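# Sort pale pieces from dried black ones into pan

## Task

Find every pale piece mixed in with the dried black pieces and place each one in the pan. None of the black pieces may end up in the pan.

## Robot and tools

ROBOT. Two arms: left_arm, with its base near (-0.034, +0.285, 0) m, and right_arm, with its base near (+0.045, -0.328, 0) m and turned very slightly about z. Each arm ends in a five-jointed dexterous hand with 16 motors. right_arm has a right hand and left_arm has its mirror-image left hand. A post stands behind the arms. Loose items can get a small push now and then.

FRAME. All positions and orientations use the scene frame. The origin is at table-top height, midway between the nominal bases. +z points up and +x points out over the table. left_arm sits on the +y side, and this has nothing to do with which side of an image it shows on. Each arm has a hand point just in front of the palm, near the knuckles of the index and middle fingers. On the right hand, its own axes are: +z along the straight fingers, +x across the palm away from the thumb, +y out of the palm face. On the left hand, +x points toward the thumb. Straight fingertips reach about 0.12 m past the hand point along +z. A rigid mast sticks out from the back of the wrist and can strike things. The right elbow sags under load, so command a little higher than where you want the hand.

ROW LAYOUT. Every command row holds 48 numbers, each in [-1, 1], and both arms are always included. The order is:
- left_arm dx, dy, dz, rx, ry, rz;
- the 16 left hand motors;
- left current_limit, then left speed;
- the same 24 values for right_arm.
The six pose values are an offset along the scene axes, measured from that arm's Hand target at the start of the action or move. They are not measured from the previous row. 1.0 equals 0.6 m of travel, or 180 degrees. rx, ry and rz together form one rotation vector, turning about the Hand target position. Six zeros means no new request for that arm. Sending the same offset again moves the arm further. Each step, the commanded orientation is clipped to within 40 degrees of the measured one.

HAND NUMBERS. The 16 motors come in this order: index_mcp, index_abd, index_pip, index_dip, thumb_cmc, thumb_axl, thumb_mcp, thumb_ipl, middle_mcp, middle_abd, middle_pip, middle_dip, ring_mcp, ring_abd, ring_pip, ring_dip. Each value is an absolute goal angle, scaled linearly between that hinge's stops. Moving toward +1 curls a finger toward the palm, or swings the thumb in front of the palm.
- Straight values: _mcp -0.75, _abd 0, _pip -0.58, _dip -0.70, thumb_cmc -0.71, thumb_axl -0.68, thumb_mcp -0.23, thumb_ipl -0.17.
- A 0 is a real goal, not 'no change'. To keep a hand as it is, copy back its hand_goal, hand_current_limit and hand_speed.
- current_limit maps -1 to 0 mA and +1 to 550 mA. It starts at +0.4. Very low values can leave a finger too weak to lift.
- speed sets the motor rate to (speed+1)/2 of 8.5 rad/s. It starts at -0.6.
A finger squeezes only while its goal lies past the object's surface. Any motor held at 495 mA or more for about 5 s in total shuts off for 10 s, and whatever it held is then released.

TOOLS.
- execute_actions: takes actions, a list of actions. Each action is a table of 1 to 15 rows, and each row lasts 1/30 s. A shorter table repeats its last row until step 15. cameras is optional and takes a list of names, ["all"] or []. Images come back by default only when actions is empty, so an empty call works as a look.
- move: target is either one 48-number row or a list of up to 15 rows. Every row is an offset from the same starting Hand targets, not from the row before it. The arms travel in straight lines and finish together, within 10 s at most. speed is the top speed in m/s, from 0.002 to 4.3, default 0.25; turning rate is twice that in rad/s. speed can be one number or one per target. blend is in metres, one value or one per target; 0 means stop at each corner. blocking=false returns after about 0.5 s while the motion carries on. Paths do not avoid obstacles or the other arm. Faster motion strays further from the path and strikes harder.
- wait: seconds, from 0 to 3600. Lets time pass with no new commands. It returns early if a running move finishes.
- stop: brakes a running move.
- zoom_image: camera, plus region [x0, y0, x1, y1] in that camera's pixels, at most 504 by 504. It crops the camera's latest image.
- finished_scene: ends the scene for good. scene is optional and may be 1.

CAMERAS. cam_head_left, cam_head_right, cam_high and cam_low are 672x504. cam_left_wrist and cam_right_wrist are 616x616 fisheye. Their calibrations are provided, and wrist poses follow the arm joints.

RESULTS. Each result gives, per arm:
- end_effector_position in metres and end_effector_quat_wxyz, both in the scene frame;
- Hand target, the last commanded pose, which is the base for the next offsets;
- joint positions, velocities and torques;
- for the hand: hand_goal, hand_measured, hand_current_ma, hand_state (moving, goal, blocked or overload), hand_current_limit and hand_speed.
The hand point often comes to rest a few cm short of the Hand target. To close that gap, send the remaining distance as an offset. A move result adds a 'move:' line saying how it ended, such as done, off_target, moving, held or fault, and naming any limits such as paced or held.

AVOID.
- Letting any item fall off the table or leaving one off it.
- Dropping pieces, even from small heights, and releasing a piece while it is still moving.
- Fast hits or hard presses, particularly on fixed objects. To end a push, command the arm back past its current hand point.
- Letting the two arms or hands touch. A moderate hit can end the scene.
- Motor heating. Holding loads, keeping an arm stretched out, or pushing toward a pose it cannot reach all heat the motors. A MOTOR HOT line appears at 85 °C, and at 100 °C the arm drops.
- Ignoring a HAND FAULT line. After one, the remaining robot calls in that same reply are not run.

Each tool is called after "Request:" as name(argument=value, ...), one argument or row to a line, values as JSON.

## Session

Request:
execute_actions(
  actions=[],
)

Scene clock: 0.00 s.
left_arm: end_effector_position=(+0.4966, -0.0094, +0.2455) hand_goal=(-0.754, +0.000, -0.576, -0.696, -0.714, -0.678, -0.226, -0.168, -0.754, +0.000, -0.576, -0.696, -0.754, +0.000, -0.576, -0.696) hand_measured=(-0.7535, -0.0007, -0.5770, -0.6958, -0.7154, -0.6777, -0.2262, -0.1672, -0.7535, -0.0007, -0.5757, -0.6971, -0.7523, +0.0008, -0.5770, -0.6945) hand_current_ma=(+12, +7, -16, +7, -5, -2, +11, +9, +10, +11, +12, +5, -2, -6, +6, +11) hand_state=(goal, goal, goal, goal, goal, goal, goal, goal, goal, goal, goal, goal, goal, goal, goal, goal) hand_current_limit=0.40 hand_speed=-0.60 end_effector_quat_wxyz=(-0.042, +0.943, +0.330, +0.022) | right_arm: end_effector_position=(+0.3288, -0.2701, +0.1117) hand_goal=(-0.754, +0.000, -0.576, -0.696, -0.714, -0.678, -0.226, -0.168, -0.754, +0.000, -0.576, -0.696, -0.754, +0.000, -0.576, -0.696) hand_measured=(-0.7535, -0.0007, -0.5757, -0.6971, -0.7142, -0.6767, -0.2262, -0.1681, -0.7535, +0.0008, -0.5770, -0.6958, -0.7535, -0.0007, -0.5770, -0.6958) hand_current_ma=(+7, -1, +8, -3, -12, +1, -11, +4, -12, -6, -9, +1, -9, -8, -18, +4) hand_state=(goal, goal, goal, goal, goal, goal, goal, goal, goal, goal, goal, goal, goal, goal, goal, goal) hand_current_limit=0.40 hand_speed=-0.60 end_effector_quat_wxyz=(-0.492, +0.867, +0.015, +0.082)
Joint positions: left_arm=[-0.513 1.722 1.728 -1.611 -0.088 0.383] | right_arm=[-0.206 1.16 0.738 -1.185 -1.043 1.346]
Joint velocities: within noise
Joint torques (N m): no reading
Heat: left arm: hottest wrist yaw 21 °C; right arm: hottest waist 24 °C.
Hand target: left_arm +0.5019, -0.0123, +0.2653; -0.026, +0.943, +0.331, +0.035 | right_arm +0.3379, -0.2715, +0.1207; -0.490, +0.866, +0.022, +0.094

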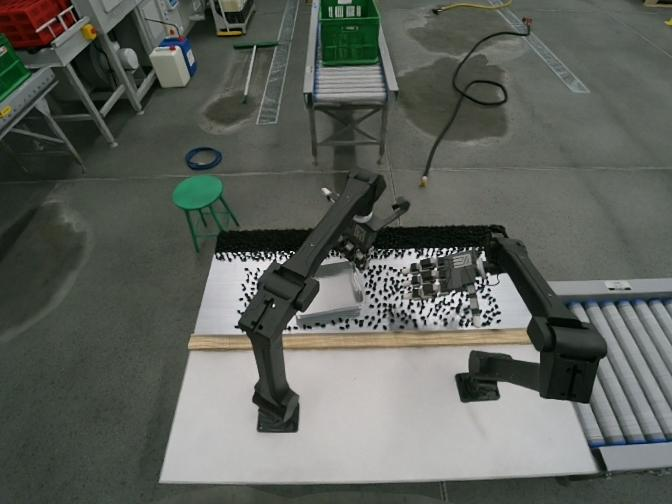

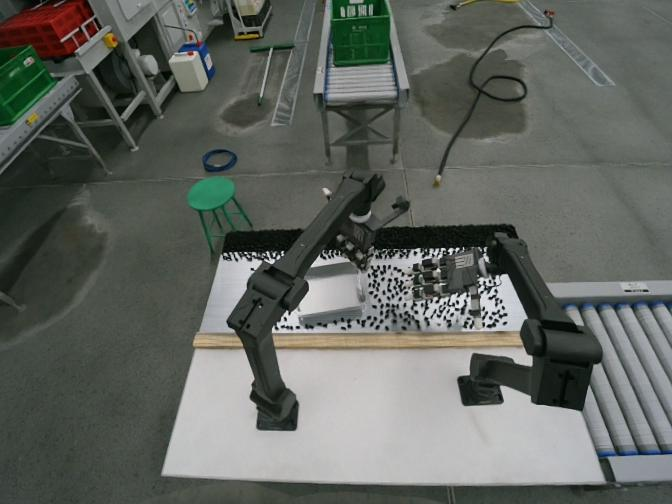

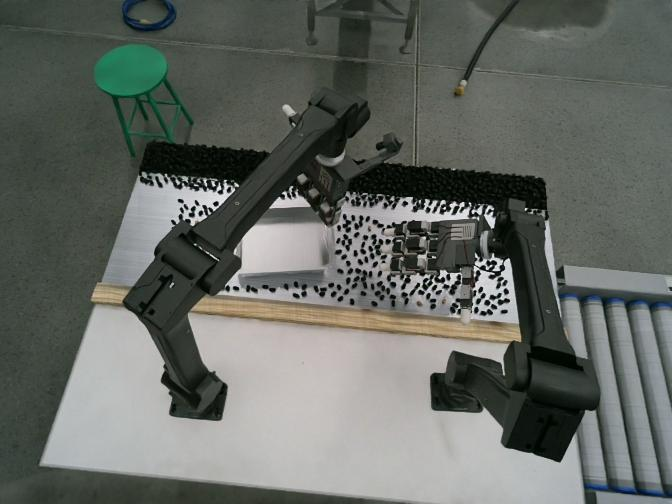

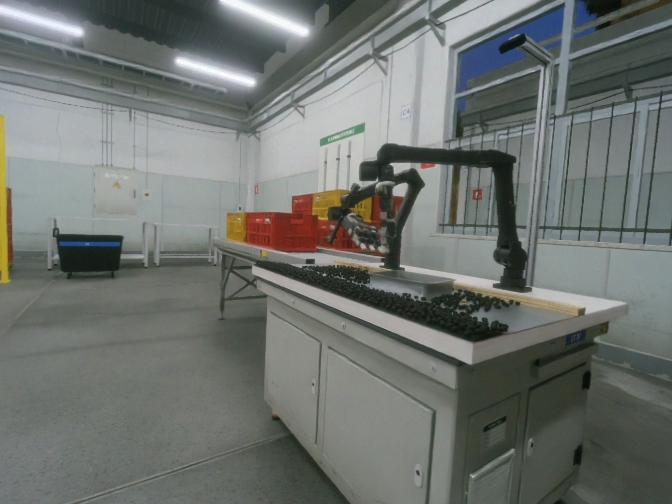

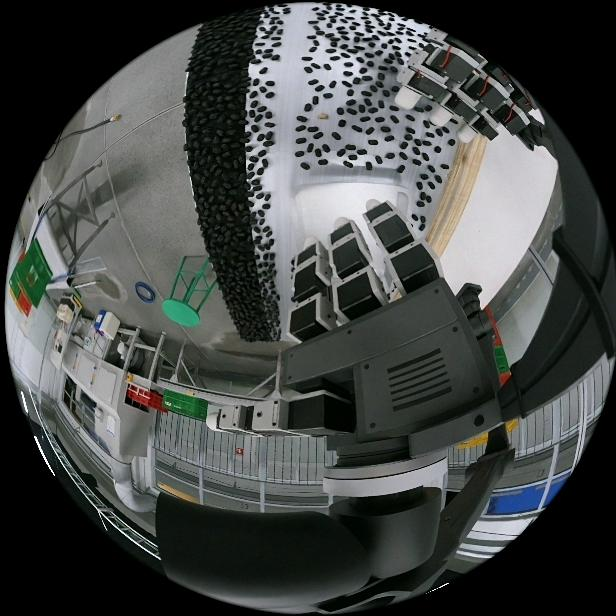

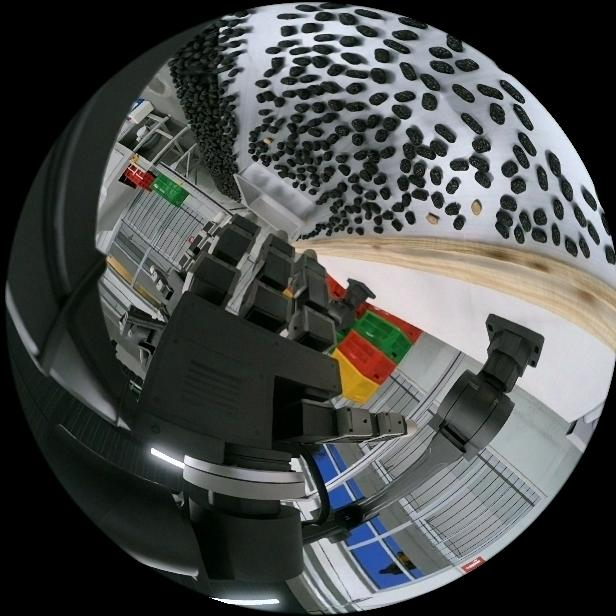

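Request:
zoom_image(
  camera="cam_high",
  region=[90, 130, 340, 330],
)

Request:
zoom_image(
  camera="cam_high",
  region=[310, 150, 560, 350],
)

Request:
zoom_image(
  camera="cam_right_wrist",
  region=[230, 0, 616, 270],
)

Request:
zoom_image(
  camera="cam_left_wrist",
  region=[180, 0, 500, 260],
)

Scaled by 2.016 from the camera's image (finer frame: 960x720).

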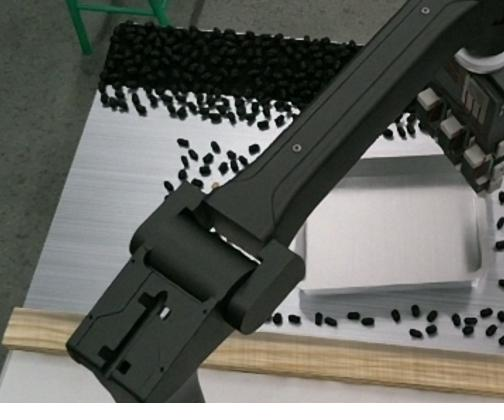

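Scaled by 2.016 from the camera's image (finer frame: 960x720).

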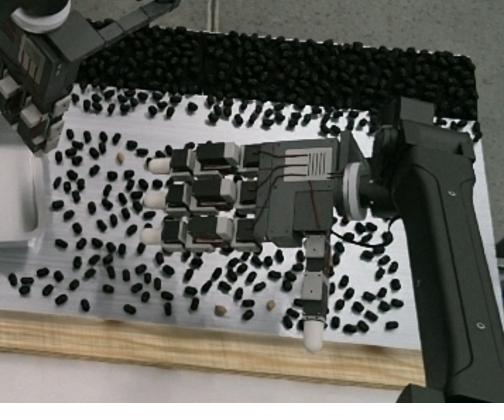

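Scaled by 1.306 from the camera's image (finer frame: 880x880).

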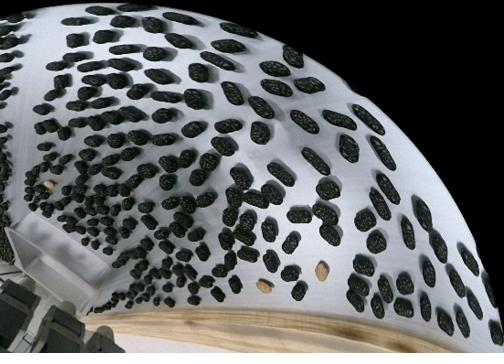

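Scaled by 1.575 from the camera's image (finer frame: 880x880).

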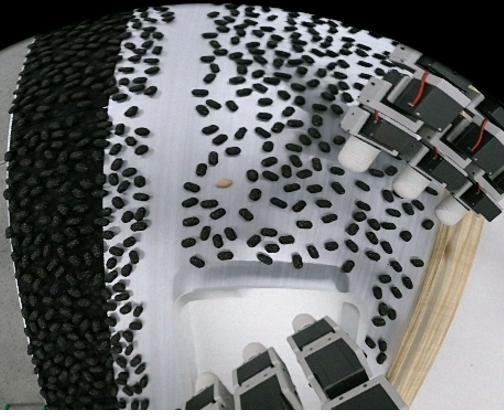

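Request:
move(
  target=[-0.40,0.88,0.19,0,0,0.30, -0.754,0,-0.576,-0.696,-0.714,-0.678,-0.226,-0.168,-0.754,0,-0.576,-0.696,-0.97,0,-0.97,-0.97,0.4,-0.6, -0.147,-0.52,0.40,-0.33,0,0, -0.754,0,-0.576,-0.696,-0.714,-0.678,-0.226,-0.168,-0.754,0,-0.576,-0.696,-0.97,0,-0.97,-0.97,0.4,-0.6],
  speed=0.25,
  cameras=["all"],
)

Scene clock: 7.17 s.
left_arm: end_effector_position=(+0.2567, +0.5113, +0.3509) hand_goal=(-0.754, +0.000, -0.576, -0.696, -0.714, -0.678, -0.226, -0.168, -0.754, +0.000, -0.576, -0.696, -0.970, +0.000, -0.970, -0.970) hand_measured=(-0.7523, +0.0008, -0.5770, -0.6958, -0.7230, -0.6777, -0.2222, -0.1681, -0.7523, -0.0007, -0.5770, -0.6958, -0.9512, +0.0008, -0.9593, -0.9672) hand_current_ma=(+10, -2, -6, -5, -12, +3, +2, +7, +4, +12, -1, -1, -1, -8, -5, +1) hand_state=(goal, goal, goal, goal, goal, goal, goal, goal, goal, goal, goal, goal, goal, goal, goal, goal) hand_current_limit=0.40 hand_speed=-0.60 end_effector_quat_wxyz=(-0.029, +0.688, +0.721, +0.079) | right_arm: end_effector_position=(+0.2460, -0.5759, +0.3390) hand_goal=(-0.754, +0.000, -0.576, -0.696, -0.714, -0.678, -0.226, -0.168, -0.754, +0.000, -0.576, -0.696, -0.970, +0.000, -0.970, -0.970) hand_measured=(-0.7462, -0.0007, -0.5770, -0.6971, -0.7104, -0.6767, -0.2242, -0.1681, -0.7450, +0.0008, -0.5770, -0.6958, -0.9500, +0.0008, -0.9619, -0.9697) hand_current_ma=(+12, -6, -5, -23, -1, -9, +6, +10, +12, +0, +4, +3, +39, -24, +15, -6) hand_state=(goal, goal, goal, goal, goal, goal, goal, goal, goal, goal, goal, goal, goal, goal, goal, goal) hand_current_limit=0.40 hand_speed=-0.60 end_effector_quat_wxyz=(+0.020, +0.995, +0.062, +0.077)
Joint positions: left_arm=[0.729 1.02 1.279 -1.677 -0.07 0.687] | right_arm=[-0.729 0.969 1.237 -1.699 -0.075 0.76]
Joint torques (N m): left_arm=[0.38 -6.53 12.36 0.1 -0.06 0.15] | right_arm=[0.03 -2.49 13 -0.32 -0.12 -0.21]
Heat: left arm: hottest elbow 21 °C; right arm: hottest waist 24 °C.
Hand target: left_arm +0.2619, +0.5157, +0.3794; -0.040, +0.690, +0.723, +0.020 | right_arm +0.2498, -0.5835, +0.3606; +0.004, +0.995, +0.065, +0.071
Off the commanded pose: left_arm 0.029 m, 7 deg | right_arm 0.023 m, 2 deg.
joint sent to its limit (left arm) — joint 4 (wrist pitch), lower limit. The joint targets are off in orientation, not in position.
joint sent to its limit (right arm) — joint 4 (wrist pitch), lower limit. The joint targets are off in orientation, not in position.
move: off_target (left_arm, right_arm)
cam_left_wrist: T_world_to_cam=[[-0.56998, -0.80083, -0.18386, 0.58918], [-0.61266, 0.26511, 0.74456, -0.29108], [-0.54751, 0.53703, -0.64174, 0.21154]] pos_world=[0.27331, 0.4354, 0.46081]
cam_right_wrist: T_world_to_cam=[[-0.68386, -0.7279, -0.04995, -0.20479], [-0.59846, 0.52046, 0.60907, 0.19328], [-0.41735, 0.44641, -0.79154, 0.75931]] pos_world=[0.29252, -0.58863, 0.47307]

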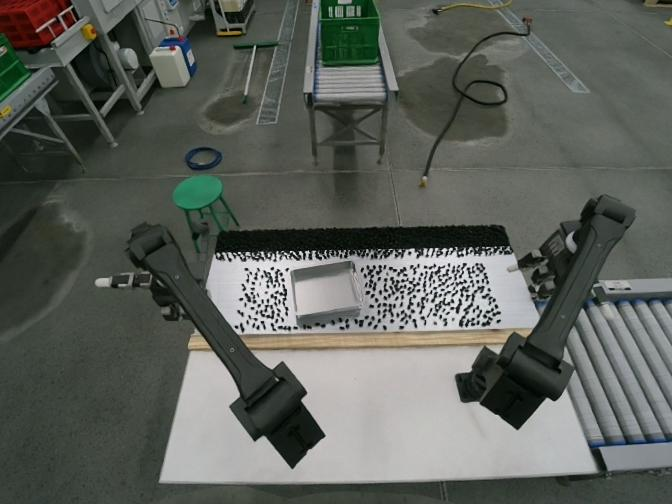

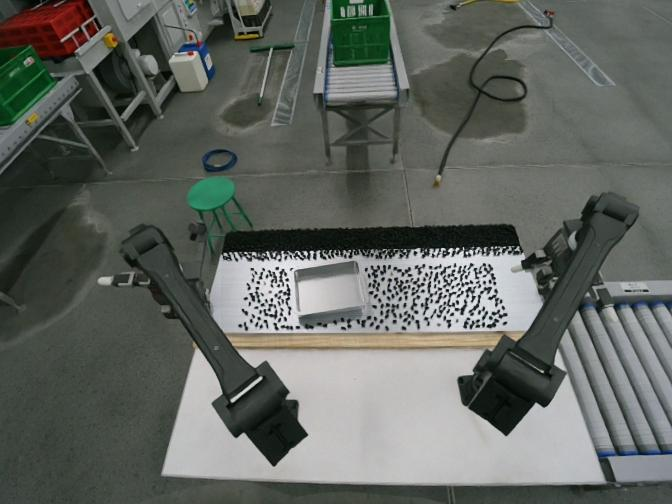

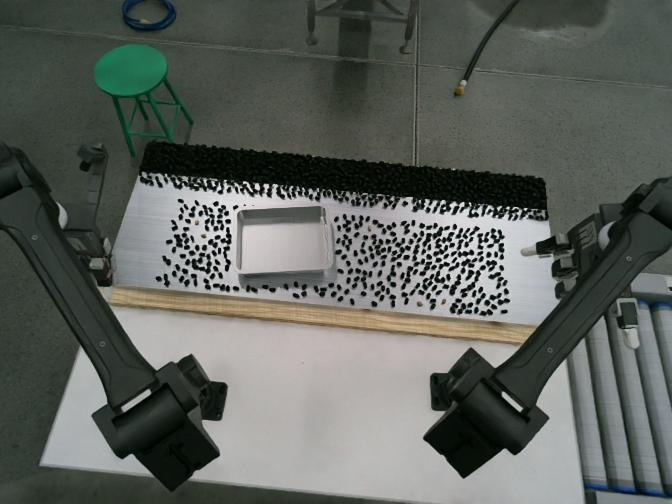

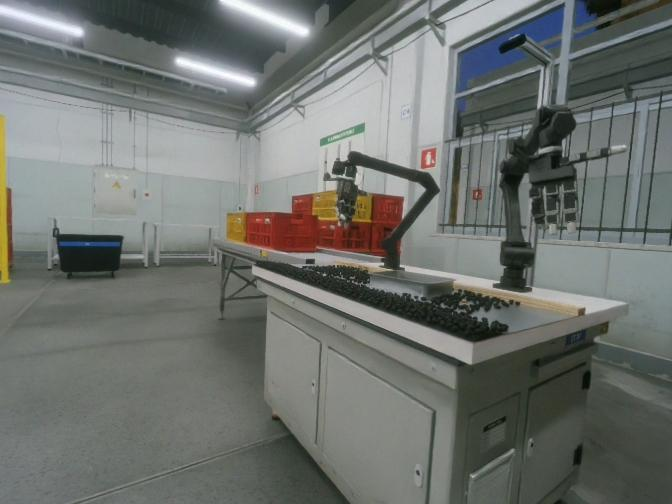

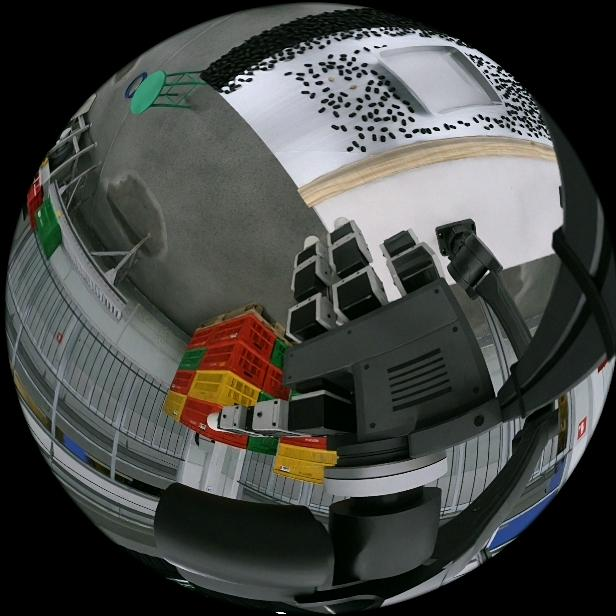

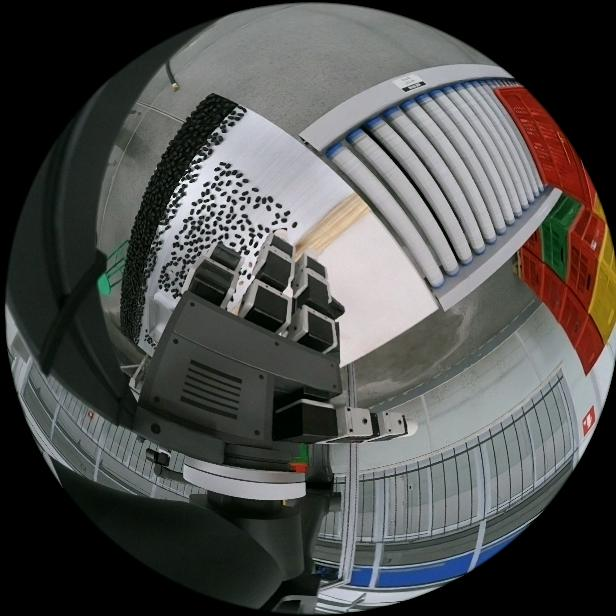

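Request:
zoom_image(
  camera="cam_high",
  region=[110, 135, 250, 240],
)

Request:
zoom_image(
  camera="cam_high",
  region=[110, 220, 250, 325],
)

Request:
zoom_image(
  camera="cam_high",
  region=[230, 150, 370, 255],
)

Request:
zoom_image(
  camera="cam_high",
  region=[230, 230, 370, 335],
)

Request:
zoom_image(
  camera="cam_high",
  region=[330, 150, 470, 255],
)

Request:
zoom_image(
  camera="cam_high",
  region=[330, 230, 470, 335],
)

Request:
zoom_image(
  camera="cam_high",
  region=[430, 160, 570, 265],
)

Request:
zoom_image(
  camera="cam_high",
  region=[430, 240, 570, 345],
)

Scaled by 3.600 from the camera's image (finer frame: 960x720).

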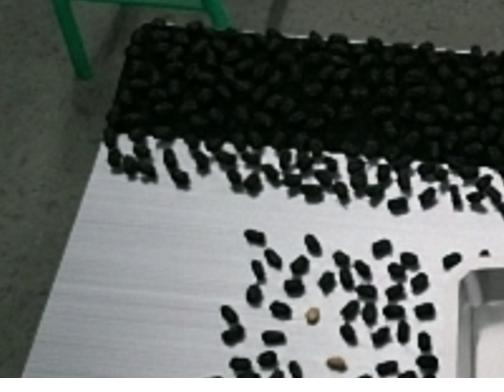

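Scaled by 3.600 from the camera's image (finer frame: 960x720).

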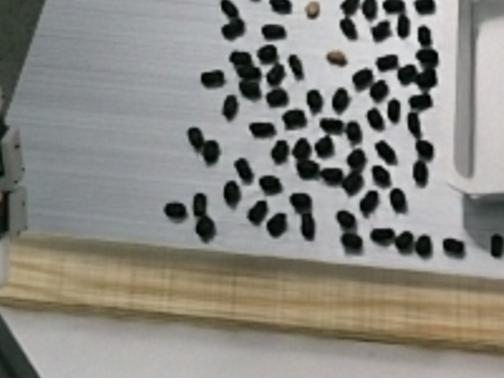

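Scaled by 3.600 from the camera's image (finer frame: 960x720).

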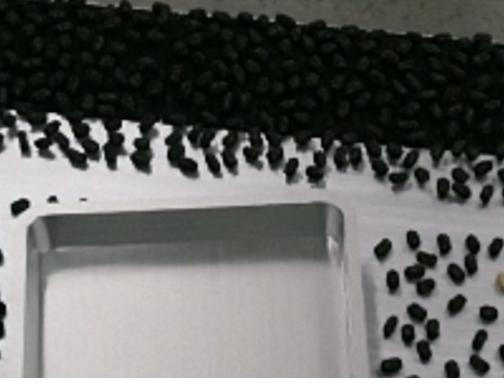

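Scaled by 3.600 from the camera's image (finer frame: 960x720).

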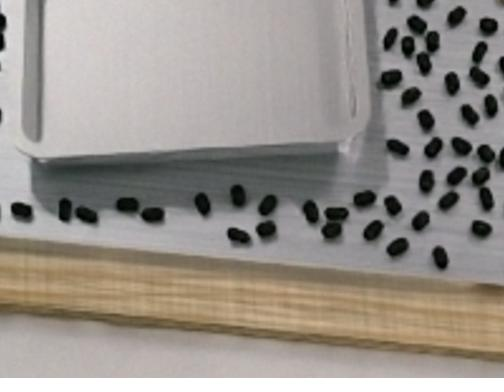

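Scaled by 3.600 from the camera's image (finer frame: 960x720).

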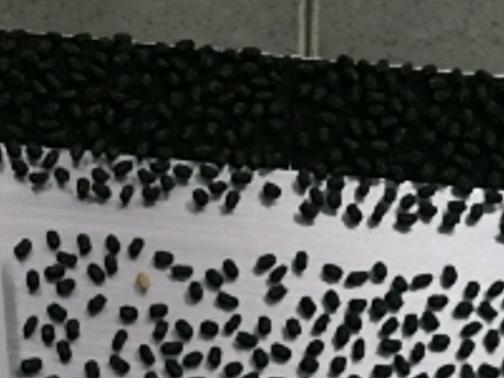

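Scaled by 3.600 from the camera's image (finer frame: 960x720).

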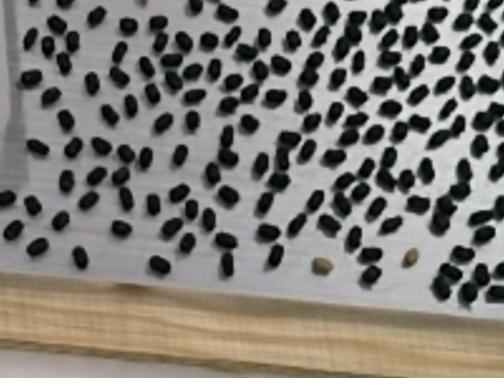

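Scaled by 3.600 from the camera's image (finer frame: 960x720).

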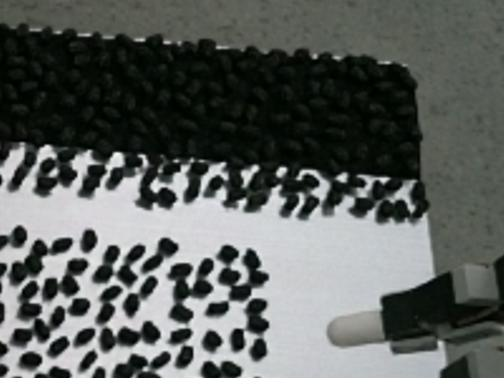

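Scaled by 3.600 from the camera's image (finer frame: 960x720).

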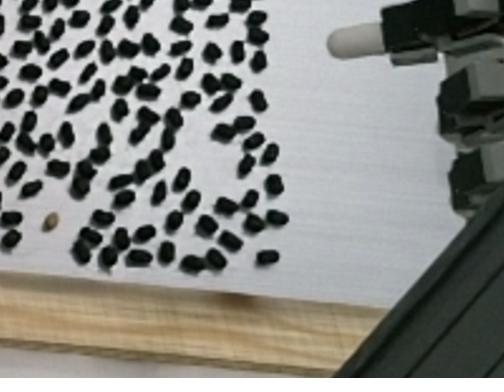

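Request:
zoom_image(
  camera="cam_left_wrist",
  region=[280, 20, 560, 160],
)

Request:
zoom_image(
  camera="cam_head_left",
  region=[270, 220, 410, 340],
)

Request:
zoom_image(
  camera="cam_right_wrist",
  region=[120, 80, 310, 330],
)

Request:
zoom_image(
  camera="cam_low",
  region=[240, 240, 640, 370],
)

Scaled by 1.800 from the camera's image (finer frame: 880x880).

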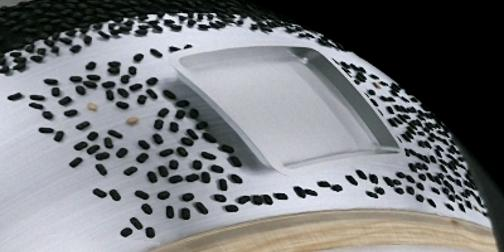

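Scaled by 3.600 from the camera's image (finer frame: 960x720).

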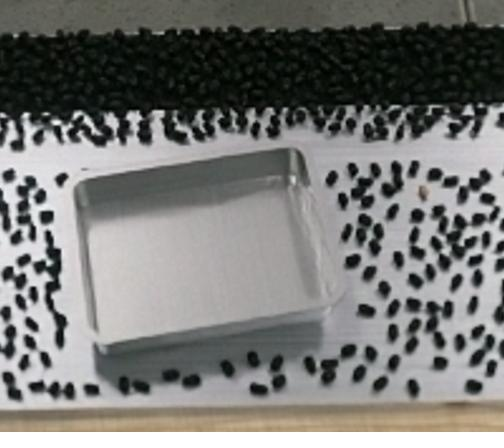

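Scaled by 2.016 from the camera's image (finer frame: 880x880).

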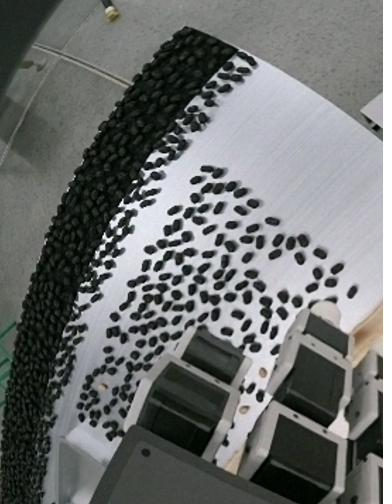

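Scaled by 1.260 from the camera's image (finer frame: 960x720).

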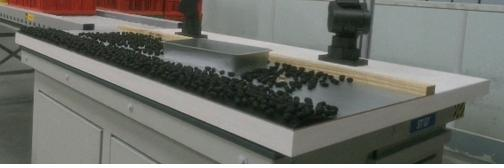

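Request:
zoom_image(
  camera="cam_high",
  region=[175, 200, 235, 250],
)

Request:
zoom_image(
  camera="cam_high",
  region=[400, 280, 460, 330],
)

Request:
zoom_image(
  camera="cam_high",
  region=[340, 200, 400, 250],
)

Scaled by 8.400 from the camera's image (finer frame: 960x720).

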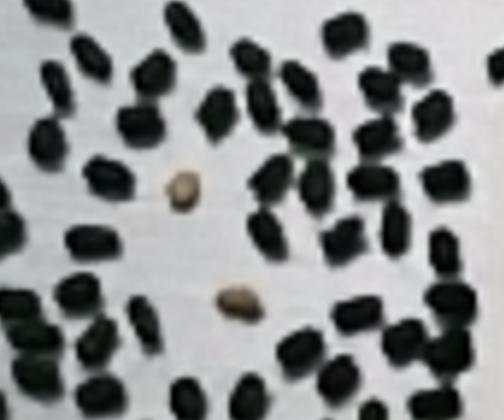

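Scaled by 8.400 from the camera's image (finer frame: 960x720).

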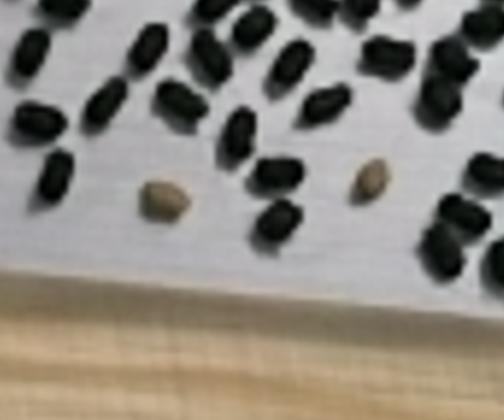

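Scaled by 8.400 from the camera's image (finer frame: 960x720).

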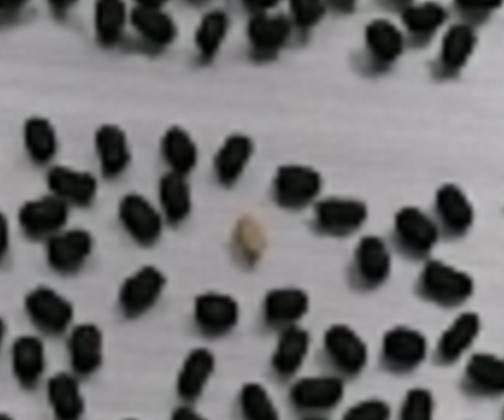

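Request:
move(
  target=[0.395,-0.136,-0.249,-0.0233,-0.017,0.1794, -0.754,0,-0.576,-0.696,-0.714,-0.678,-0.226,-0.168,-0.754,0,-0.576,-0.696,-0.97,0,-0.97,-0.97,0.4,-0.6, 0,0,0,0,0,0, -0.754,0,-0.576,-0.696,-0.714,-0.678,-0.226,-0.168,-0.754,0,-0.576,-0.696,-0.97,0,-0.97,-0.97,0.4,-0.6],
  speed=0.2,
  cameras=["cam_high","cam_left_wrist"],
)

Request:
zoom_image(
  camera="cam_left_wrist",
  region=[200, 50, 500, 350],
)

Scene clock: 15.43 s.
left_arm: end_effector_position=(+0.4793, +0.4323, +0.2000) hand_goal=(-0.754, +0.000, -0.576, -0.696, -0.714, -0.678, -0.226, -0.168, -0.754, +0.000, -0.576, -0.696, -0.970, +0.000, -0.970, -0.970) hand_measured=(-0.7511, -0.0007, -0.5770, -0.6958, -0.7117, -0.6767, -0.2212, -0.1681, -0.7511, +0.0008, -0.5770, -0.6958, -0.9500, -0.0007, -0.9593, -0.9684) hand_current_ma=(+10, -5, -3, +5, -1, +6, +10, +2, +17, +14, +5, -6, +5, -7, +9, +2) hand_state=(goal, goal, goal, goal, goal, goal, goal, goal, goal, goal, goal, goal, goal, goal, goal, goal) hand_current_limit=0.40 hand_speed=-0.60 end_effector_quat_wxyz=(-0.026, +0.465, +0.884, -0.022) | right_arm: end_effector_position=(+0.2460, -0.5759, +0.3390) hand_goal=(-0.754, +0.000, -0.576, -0.696, -0.714, -0.678, -0.226, -0.168, -0.754, +0.000, -0.576, -0.696, -0.970, +0.000, -0.970, -0.970) hand_measured=(-0.7474, +0.0008, -0.5770, -0.6958, -0.7104, -0.6767, -0.2232, -0.1672, -0.7450, -0.0007, -0.5770, -0.6958, -0.9500, -0.0007, -0.9619, -0.9684) hand_current_ma=(+15, -4, +2, -8, -5, -5, -1, +0, +24, +1, -5, +1, +58, -8, +26, +21) hand_state=(goal, goal, goal, goal, goal, goal, goal, goal, goal, goal, goal, goal, goal, goal, goal, goal) hand_current_limit=0.40 hand_speed=-0.60 end_effector_quat_wxyz=(+0.020, +0.995, +0.062, +0.077)
Joint positions: left_arm=[0.178 1.604 1.462 -1.498 0.003 -0.424] | right_arm=[-0.729 0.969 1.237 -1.699 -0.075 0.759]
Joint torques (N m): left_arm=[-0.5 -15.27 11.97 0.06 -0.22 -0.19] | right_arm=[0.09 -2.49 12.98 -0.32 -0.12 -0.21]
Heat: left arm: hottest elbow 23 °C; right arm: hottest waist 24 °C.
Hand target: left_arm +0.4988, +0.4342, +0.2299; +0.000, +0.462, +0.887, +0.000 | right_arm +0.2497, -0.5835, +0.3606; +0.004, +0.995, +0.065, +0.071
Off the commanded pose: left_arm 0.036 m, 4 deg | right_arm 0.023 m, 2 deg.
joint sent to its limit (right arm) — joint 4 (wrist pitch), lower limit. The joint targets are off in orientation, not in position.
move: off_target (left_arm)
cam_left_wrist: T_world_to_cam=[[-0.06101, -0.99813, -0.00195, 0.42993], [-0.62744, 0.03683, 0.77779, 0.07773], [-0.77627, 0.04868, -0.62852, 0.59701]] pos_world=[0.53844, 0.39721, 0.31561]

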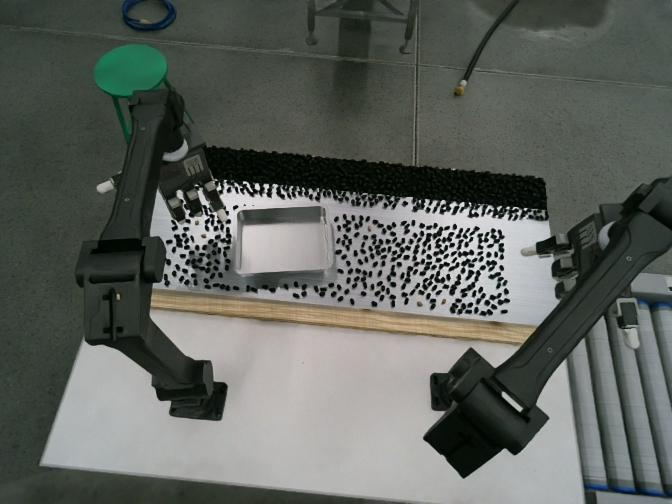

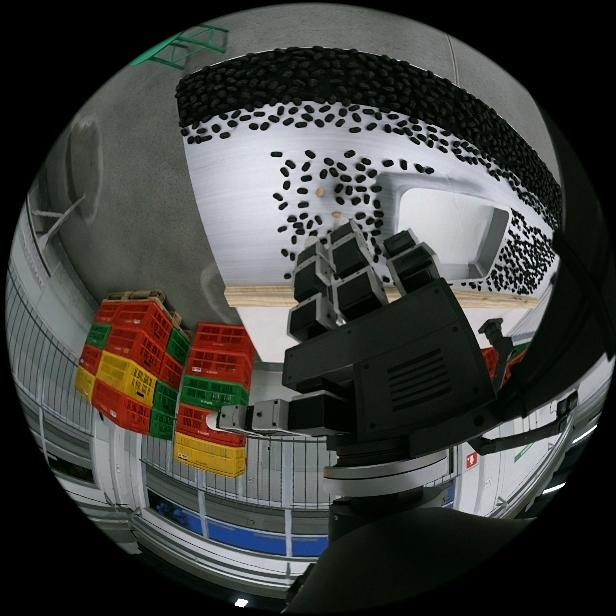

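Scaled by 1.680 from the camera's image (finer frame: 880x880).

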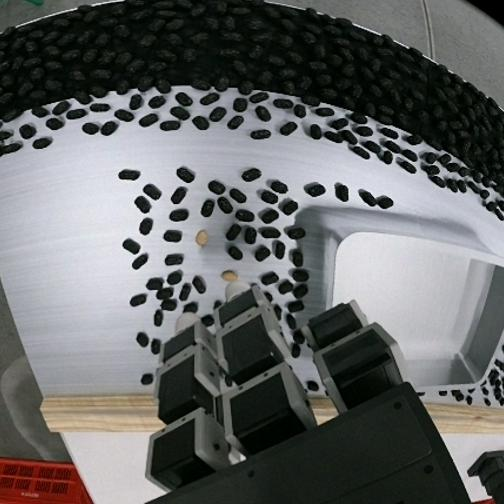

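Request:
move(
  target=[0.0312,0.0063,-0.08,0.0048,-0.021,0, -0.754,0,-0.576,-0.696,-0.714,-0.678,-0.226,-0.168,-0.754,0,-0.576,-0.696,-0.97,0,-0.97,-0.97,0.4,-0.6, 0,0,0,0,0,0, -0.754,0,-0.576,-0.696,-0.714,-0.678,-0.226,-0.168,-0.754,0,-0.576,-0.696,-0.97,0,-0.97,-0.97,0.4,-0.6],
  speed=0.1,
  cameras=["cam_high","cam_left_wrist"],
)

Request:
zoom_image(
  camera="cam_left_wrist",
  region=[250, 130, 400, 280],
)

Scene clock: 17.33 s.
left_arm: end_effector_position=(+0.5150, +0.4390, +0.1812) hand_goal=(-0.754, +0.000, -0.576, -0.696, -0.714, -0.678, -0.226, -0.168, -0.754, +0.000, -0.576, -0.696, -0.970, +0.000, -0.970, -0.970) hand_measured=(-0.7523, -0.0007, -0.5757, -0.6958, -0.7142, -0.6767, -0.2212, -0.1672, -0.7511, +0.0023, -0.5782, -0.6958, -0.9512, +0.0008, -0.9593, -0.9684) hand_current_ma=(+8, -1, -16, -6, -4, -2, +19, +5, +13, +12, -4, -8, +9, -13, +2, +6) hand_state=(goal, goal, goal, goal, goal, goal, goal, goal, goal, goal, goal, goal, goal, goal, goal, goal) hand_current_limit=0.40 hand_speed=-0.60 end_effector_quat_wxyz=(+0.022, +0.465, +0.885, +0.017) | right_arm: end_effector_position=(+0.2460, -0.5759, +0.3390) hand_goal=(-0.754, +0.000, -0.576, -0.696, -0.714, -0.678, -0.226, -0.168, -0.754, +0.000, -0.576, -0.696, -0.970, +0.000, -0.970, -0.970) hand_measured=(-0.7474, -0.0007, -0.5770, -0.6971, -0.7092, -0.6777, -0.2242, -0.1672, -0.7450, +0.0008, -0.5770, -0.6971, -0.9500, -0.0007, -0.9619, -0.9697) hand_current_ma=(+15, -16, -4, -4, +15, -8, -3, +11, +22, -14, -5, +4, +50, -16, +0, +17) hand_state=(goal, goal, goal, goal, goal, goal, goal, goal, goal, goal, goal, goal, goal, goal, goal, goal) hand_current_limit=0.40 hand_speed=-0.60 end_effector_quat_wxyz=(+0.020, +0.995, +0.062, +0.077)
Joint positions: left_arm=[0.178 1.631 1.423 -1.308 0.001 -0.425] | right_arm=[-0.729 0.969 1.237 -1.699 -0.075 0.759]
Joint torques (N m): left_arm=[-0.56 -15.15 7.58 0.72 -0.32 -0.18] | right_arm=[0.03 -2.49 13 -0.32 -0.12 -0.21]
Heat: left arm: hottest elbow 23 °C; right arm: hottest waist 24 °C.
Hand target: left_arm +0.5177, +0.4380, +0.1820; +0.026, +0.461, +0.887, +0.022 | right_arm +0.2497, -0.5835, +0.3606; +0.004, +0.995, +0.065, +0.071
Off the commanded pose: left_arm 0.003 m, 1 deg | right_arm 0.023 m, 2 deg.
joint sent to its limit (right arm) — joint 4 (wrist pitch), lower limit. The joint targets are off in orientation, not in position.
move: done
cam_left_wrist: T_world_to_cam=[[-0.05817, -0.99777, -0.03259, 0.44276], [-0.71732, 0.01907, 0.69648, 0.18334], [-0.69431, 0.0639, -0.71683, 0.57972]] pos_world=[0.55978, 0.40124, 0.3023]

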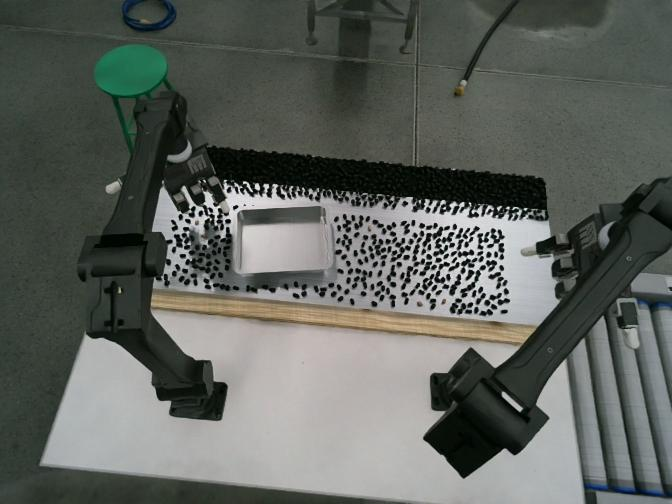

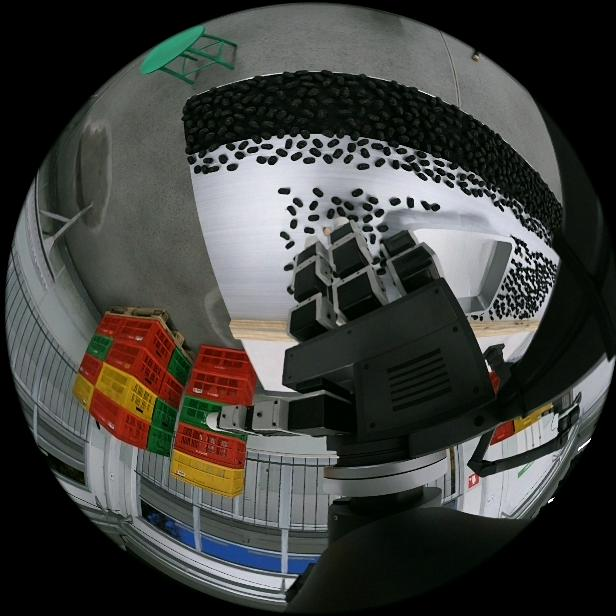

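Scaled by 3.360 from the camera's image (finer frame: 880x880).

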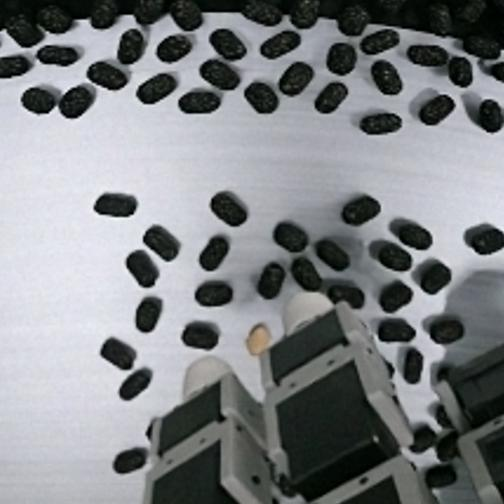

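Request:
move(
  target=[-0.0295,-0.0033,-0.04,-0.0045,0.018,0, -0.754,0,-0.576,-0.696,-0.714,-0.678,-0.226,-0.168,-0.754,0,-0.576,-0.696,-0.97,0,-0.97,-0.97,0.4,-0.6, 0,0,0,0,0,0, -0.754,0,-0.576,-0.696,-0.714,-0.678,-0.226,-0.168,-0.754,0,-0.576,-0.696,-0.97,0,-0.97,-0.97,0.4,-0.6],
  speed=0.1,
  cameras=["cam_high","cam_left_wrist"],
)

Request:
zoom_image(
  camera="cam_left_wrist",
  region=[250, 130, 400, 280],
)

Scene clock: 18.43 s.
left_arm: end_effector_position=(+0.4991, +0.4362, +0.1595) hand_goal=(-0.754, +0.000, -0.576, -0.696, -0.714, -0.678, -0.226, -0.168, -0.754, +0.000, -0.576, -0.696, -0.970, +0.000, -0.970, -0.970) hand_measured=(-0.7511, -0.0007, -0.5770, -0.6971, -0.7154, -0.6777, -0.2222, -0.1681, -0.7511, +0.0008, -0.5770, -0.6971, -0.9500, -0.0007, -0.9581, -0.9684) hand_current_ma=(+4, -1, -8, +5, -5, -3, +8, +12, +8, +8, +1, +0, +4, -7, +2, +1) hand_state=(goal, goal, goal, goal, goal, goal, goal, goal, goal, goal, goal, goal, goal, goal, goal, goal) hand_current_limit=0.40 hand_speed=-0.60 end_effector_quat_wxyz=(+0.003, +0.465, +0.885, +0.002) | right_arm: end_effector_position=(+0.2460, -0.5759, +0.3390) hand_goal=(-0.754, +0.000, -0.576, -0.696, -0.714, -0.678, -0.226, -0.168, -0.754, +0.000, -0.576, -0.696, -0.970, +0.000, -0.970, -0.970) hand_measured=(-0.7474, +0.0008, -0.5782, -0.6958, -0.7104, -0.6777, -0.2232, -0.1672, -0.7450, -0.0007, -0.5770, -0.6958, -0.9500, -0.0007, -0.9632, -0.9697) hand_current_ma=(+28, -1, -8, -10, -2, -6, +8, -2, +21, -12, -12, -3, +45, -4, +6, +21) hand_state=(goal, goal, goal, goal, goal, goal, goal, goal, goal, goal, goal, goal, goal, goal, goal, goal) hand_current_limit=0.40 hand_speed=-0.60 end_effector_quat_wxyz=(+0.020, +0.995, +0.062, +0.077)
Joint positions: left_arm=[0.178 1.631 1.375 -1.308 0.001 -0.425] | right_arm=[-0.729 0.969 1.237 -1.699 -0.075 0.759]
Joint torques (N m): left_arm=[-0.26 -14.8 7.53 0.43 -0.15 -0.14] | right_arm=[0.03 -2.49 13 -0.34 -0.12 -0.21]
Heat: left arm: hottest elbow 23 °C; right arm: hottest waist 24 °C.
Hand target: left_arm +0.4998, +0.4359, +0.1579; +0.004, +0.462, +0.887, +0.002 | right_arm +0.2497, -0.5835, +0.3606; +0.004, +0.995, +0.065, +0.071
Off the commanded pose: left_arm 0.002 m, 1 deg | right_arm 0.023 m, 2 deg.
joint sent to its limit (right arm) — joint 4 (wrist pitch), lower limit. The joint targets are off in orientation, not in position.
move: done
cam_left_wrist: T_world_to_cam=[[-0.05942, -0.99801, -0.02132, 0.43723], [-0.6833, 0.02509, 0.7297, 0.16214], [-0.72771, 0.05793, -0.68343, 0.56733]] pos_world=[0.54962, 0.39942, 0.27874]

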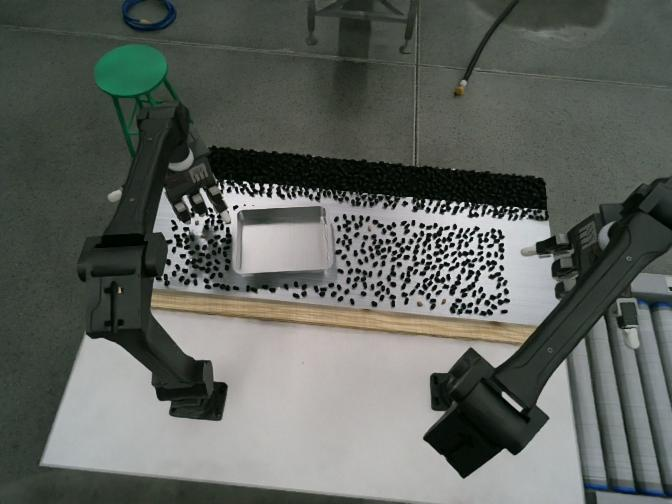

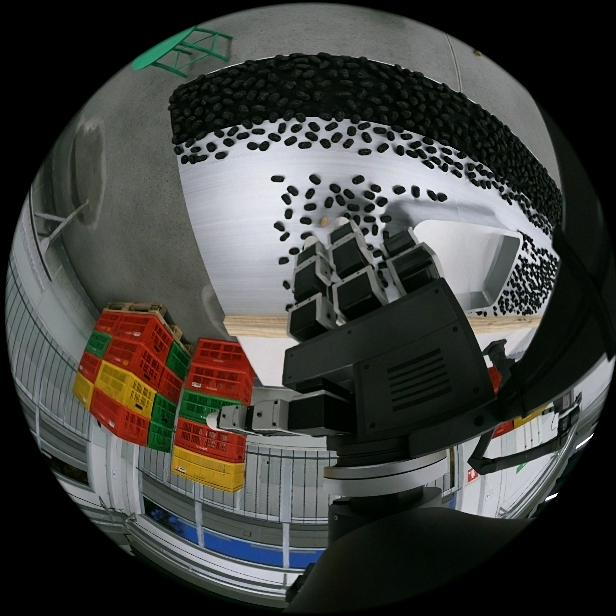

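Scaled by 3.360 from the camera's image (finer frame: 880x880).

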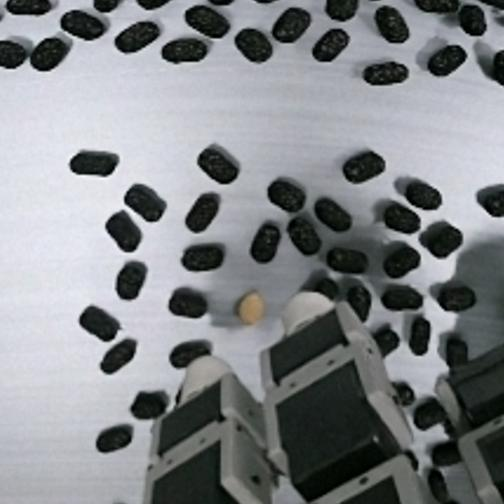

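Request:
move(
  target=[-0.003,0.003,-0.042,-0.0008,0.0015,0, -0.754,0.045,-0.576,-0.696,-0.714,-0.678,-0.226,-0.168,-0.754,-0.045,-0.576,-0.696,-0.97,0,-0.97,-0.97,0.4,-0.6, 0,0,0,0,0,0, -0.754,0,-0.576,-0.696,-0.714,-0.678,-0.226,-0.168,-0.754,0,-0.576,-0.696,-0.97,0,-0.97,-0.97,0.4,-0.6],
  speed=0.06,
  cameras=["cam_left_wrist"],
)

Request:
zoom_image(
  camera="cam_left_wrist",
  region=[270, 170, 370, 270],
)

Scene clock: 19.80 s.
left_arm: end_effector_position=(+0.4974, +0.4358, +0.1369) hand_goal=(-0.754, +0.044, -0.576, -0.696, -0.714, -0.678, -0.226, -0.168, -0.754, -0.046, -0.576, -0.696, -0.970, +0.000, -0.970, -0.970) hand_measured=(-0.7511, +0.0521, -0.5757, -0.7009, -0.7142, -0.6777, -0.2212, -0.1672, -0.7498, -0.0373, -0.5770, -0.6971, -0.9500, -0.0021, -0.9593, -0.9697) hand_current_ma=(+9, +8, -6, +2, -6, +7, +15, +10, +8, +6, +2, +2, +2, +3, -1, +11) hand_state=(goal, goal, goal, goal, goal, goal, goal, goal, goal, goal, goal, goal, goal, goal, goal, goal) hand_current_limit=0.40 hand_speed=-0.60 end_effector_quat_wxyz=(+0.001, +0.465, +0.885, +0.000) | right_arm: end_effector_position=(+0.2460, -0.5759, +0.3390) hand_goal=(-0.754, +0.000, -0.576, -0.696, -0.714, -0.678, -0.226, -0.168, -0.754, +0.000, -0.576, -0.696, -0.970, +0.000, -0.970, -0.970) hand_measured=(-0.7474, -0.0007, -0.5770, -0.6958, -0.7104, -0.6777, -0.2242, -0.1681, -0.7450, +0.0008, -0.5770, -0.6958, -0.9500, +0.0008, -0.9632, -0.9697) hand_current_ma=(+16, -4, -6, -14, -4, -8, +5, -5, +25, +4, -10, +14, +48, -5, +3, +23) hand_state=(goal, goal, goal, goal, goal, goal, goal, goal, goal, goal, goal, goal, goal, goal, goal, goal) hand_current_limit=0.40 hand_speed=-0.60 end_effector_quat_wxyz=(+0.020, +0.995, +0.062, +0.077)
Joint positions: left_arm=[0.178 1.646 1.333 -1.256 0.002 -0.425] | right_arm=[-0.729 0.969 1.237 -1.699 -0.075 0.759]
Joint torques (N m): left_arm=[0.21 -14.8 7.09 0.62 -0.09 -0.09] | right_arm=[0.09 -2.49 12.97 -0.32 -0.12 -0.21]
Heat: left arm: hottest elbow 23 °C; right arm: hottest waist 24 °C.
Hand target: left_arm +0.4982, +0.4377, +0.1329; +0.003, +0.462, +0.887, +0.000 | right_arm +0.2497, -0.5835, +0.3606; +0.004, +0.995, +0.065, +0.071
Off the commanded pose: left_arm 0.005 m, 1 deg | right_arm 0.023 m, 2 deg.
joint sent to its limit (right arm) — joint 4 (wrist pitch), lower limit. The joint targets are off in orientation, not in position.
move: done
cam_left_wrist: T_world_to_cam=[[-0.05948, -0.99803, -0.01976, 0.43612], [-0.6798, 0.026, 0.73294, 0.17491], [-0.73098, 0.05703, -0.68001, 0.55224]] pos_world=[0.54852, 0.39922, 0.25595]

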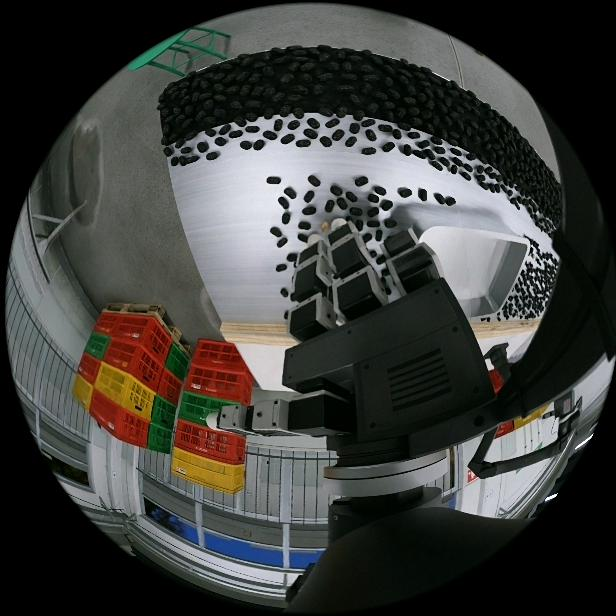

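Scaled by 5.040 from the camera's image (finer frame: 880x880).

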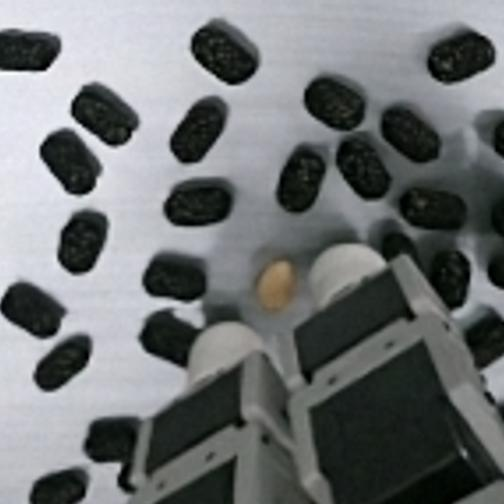

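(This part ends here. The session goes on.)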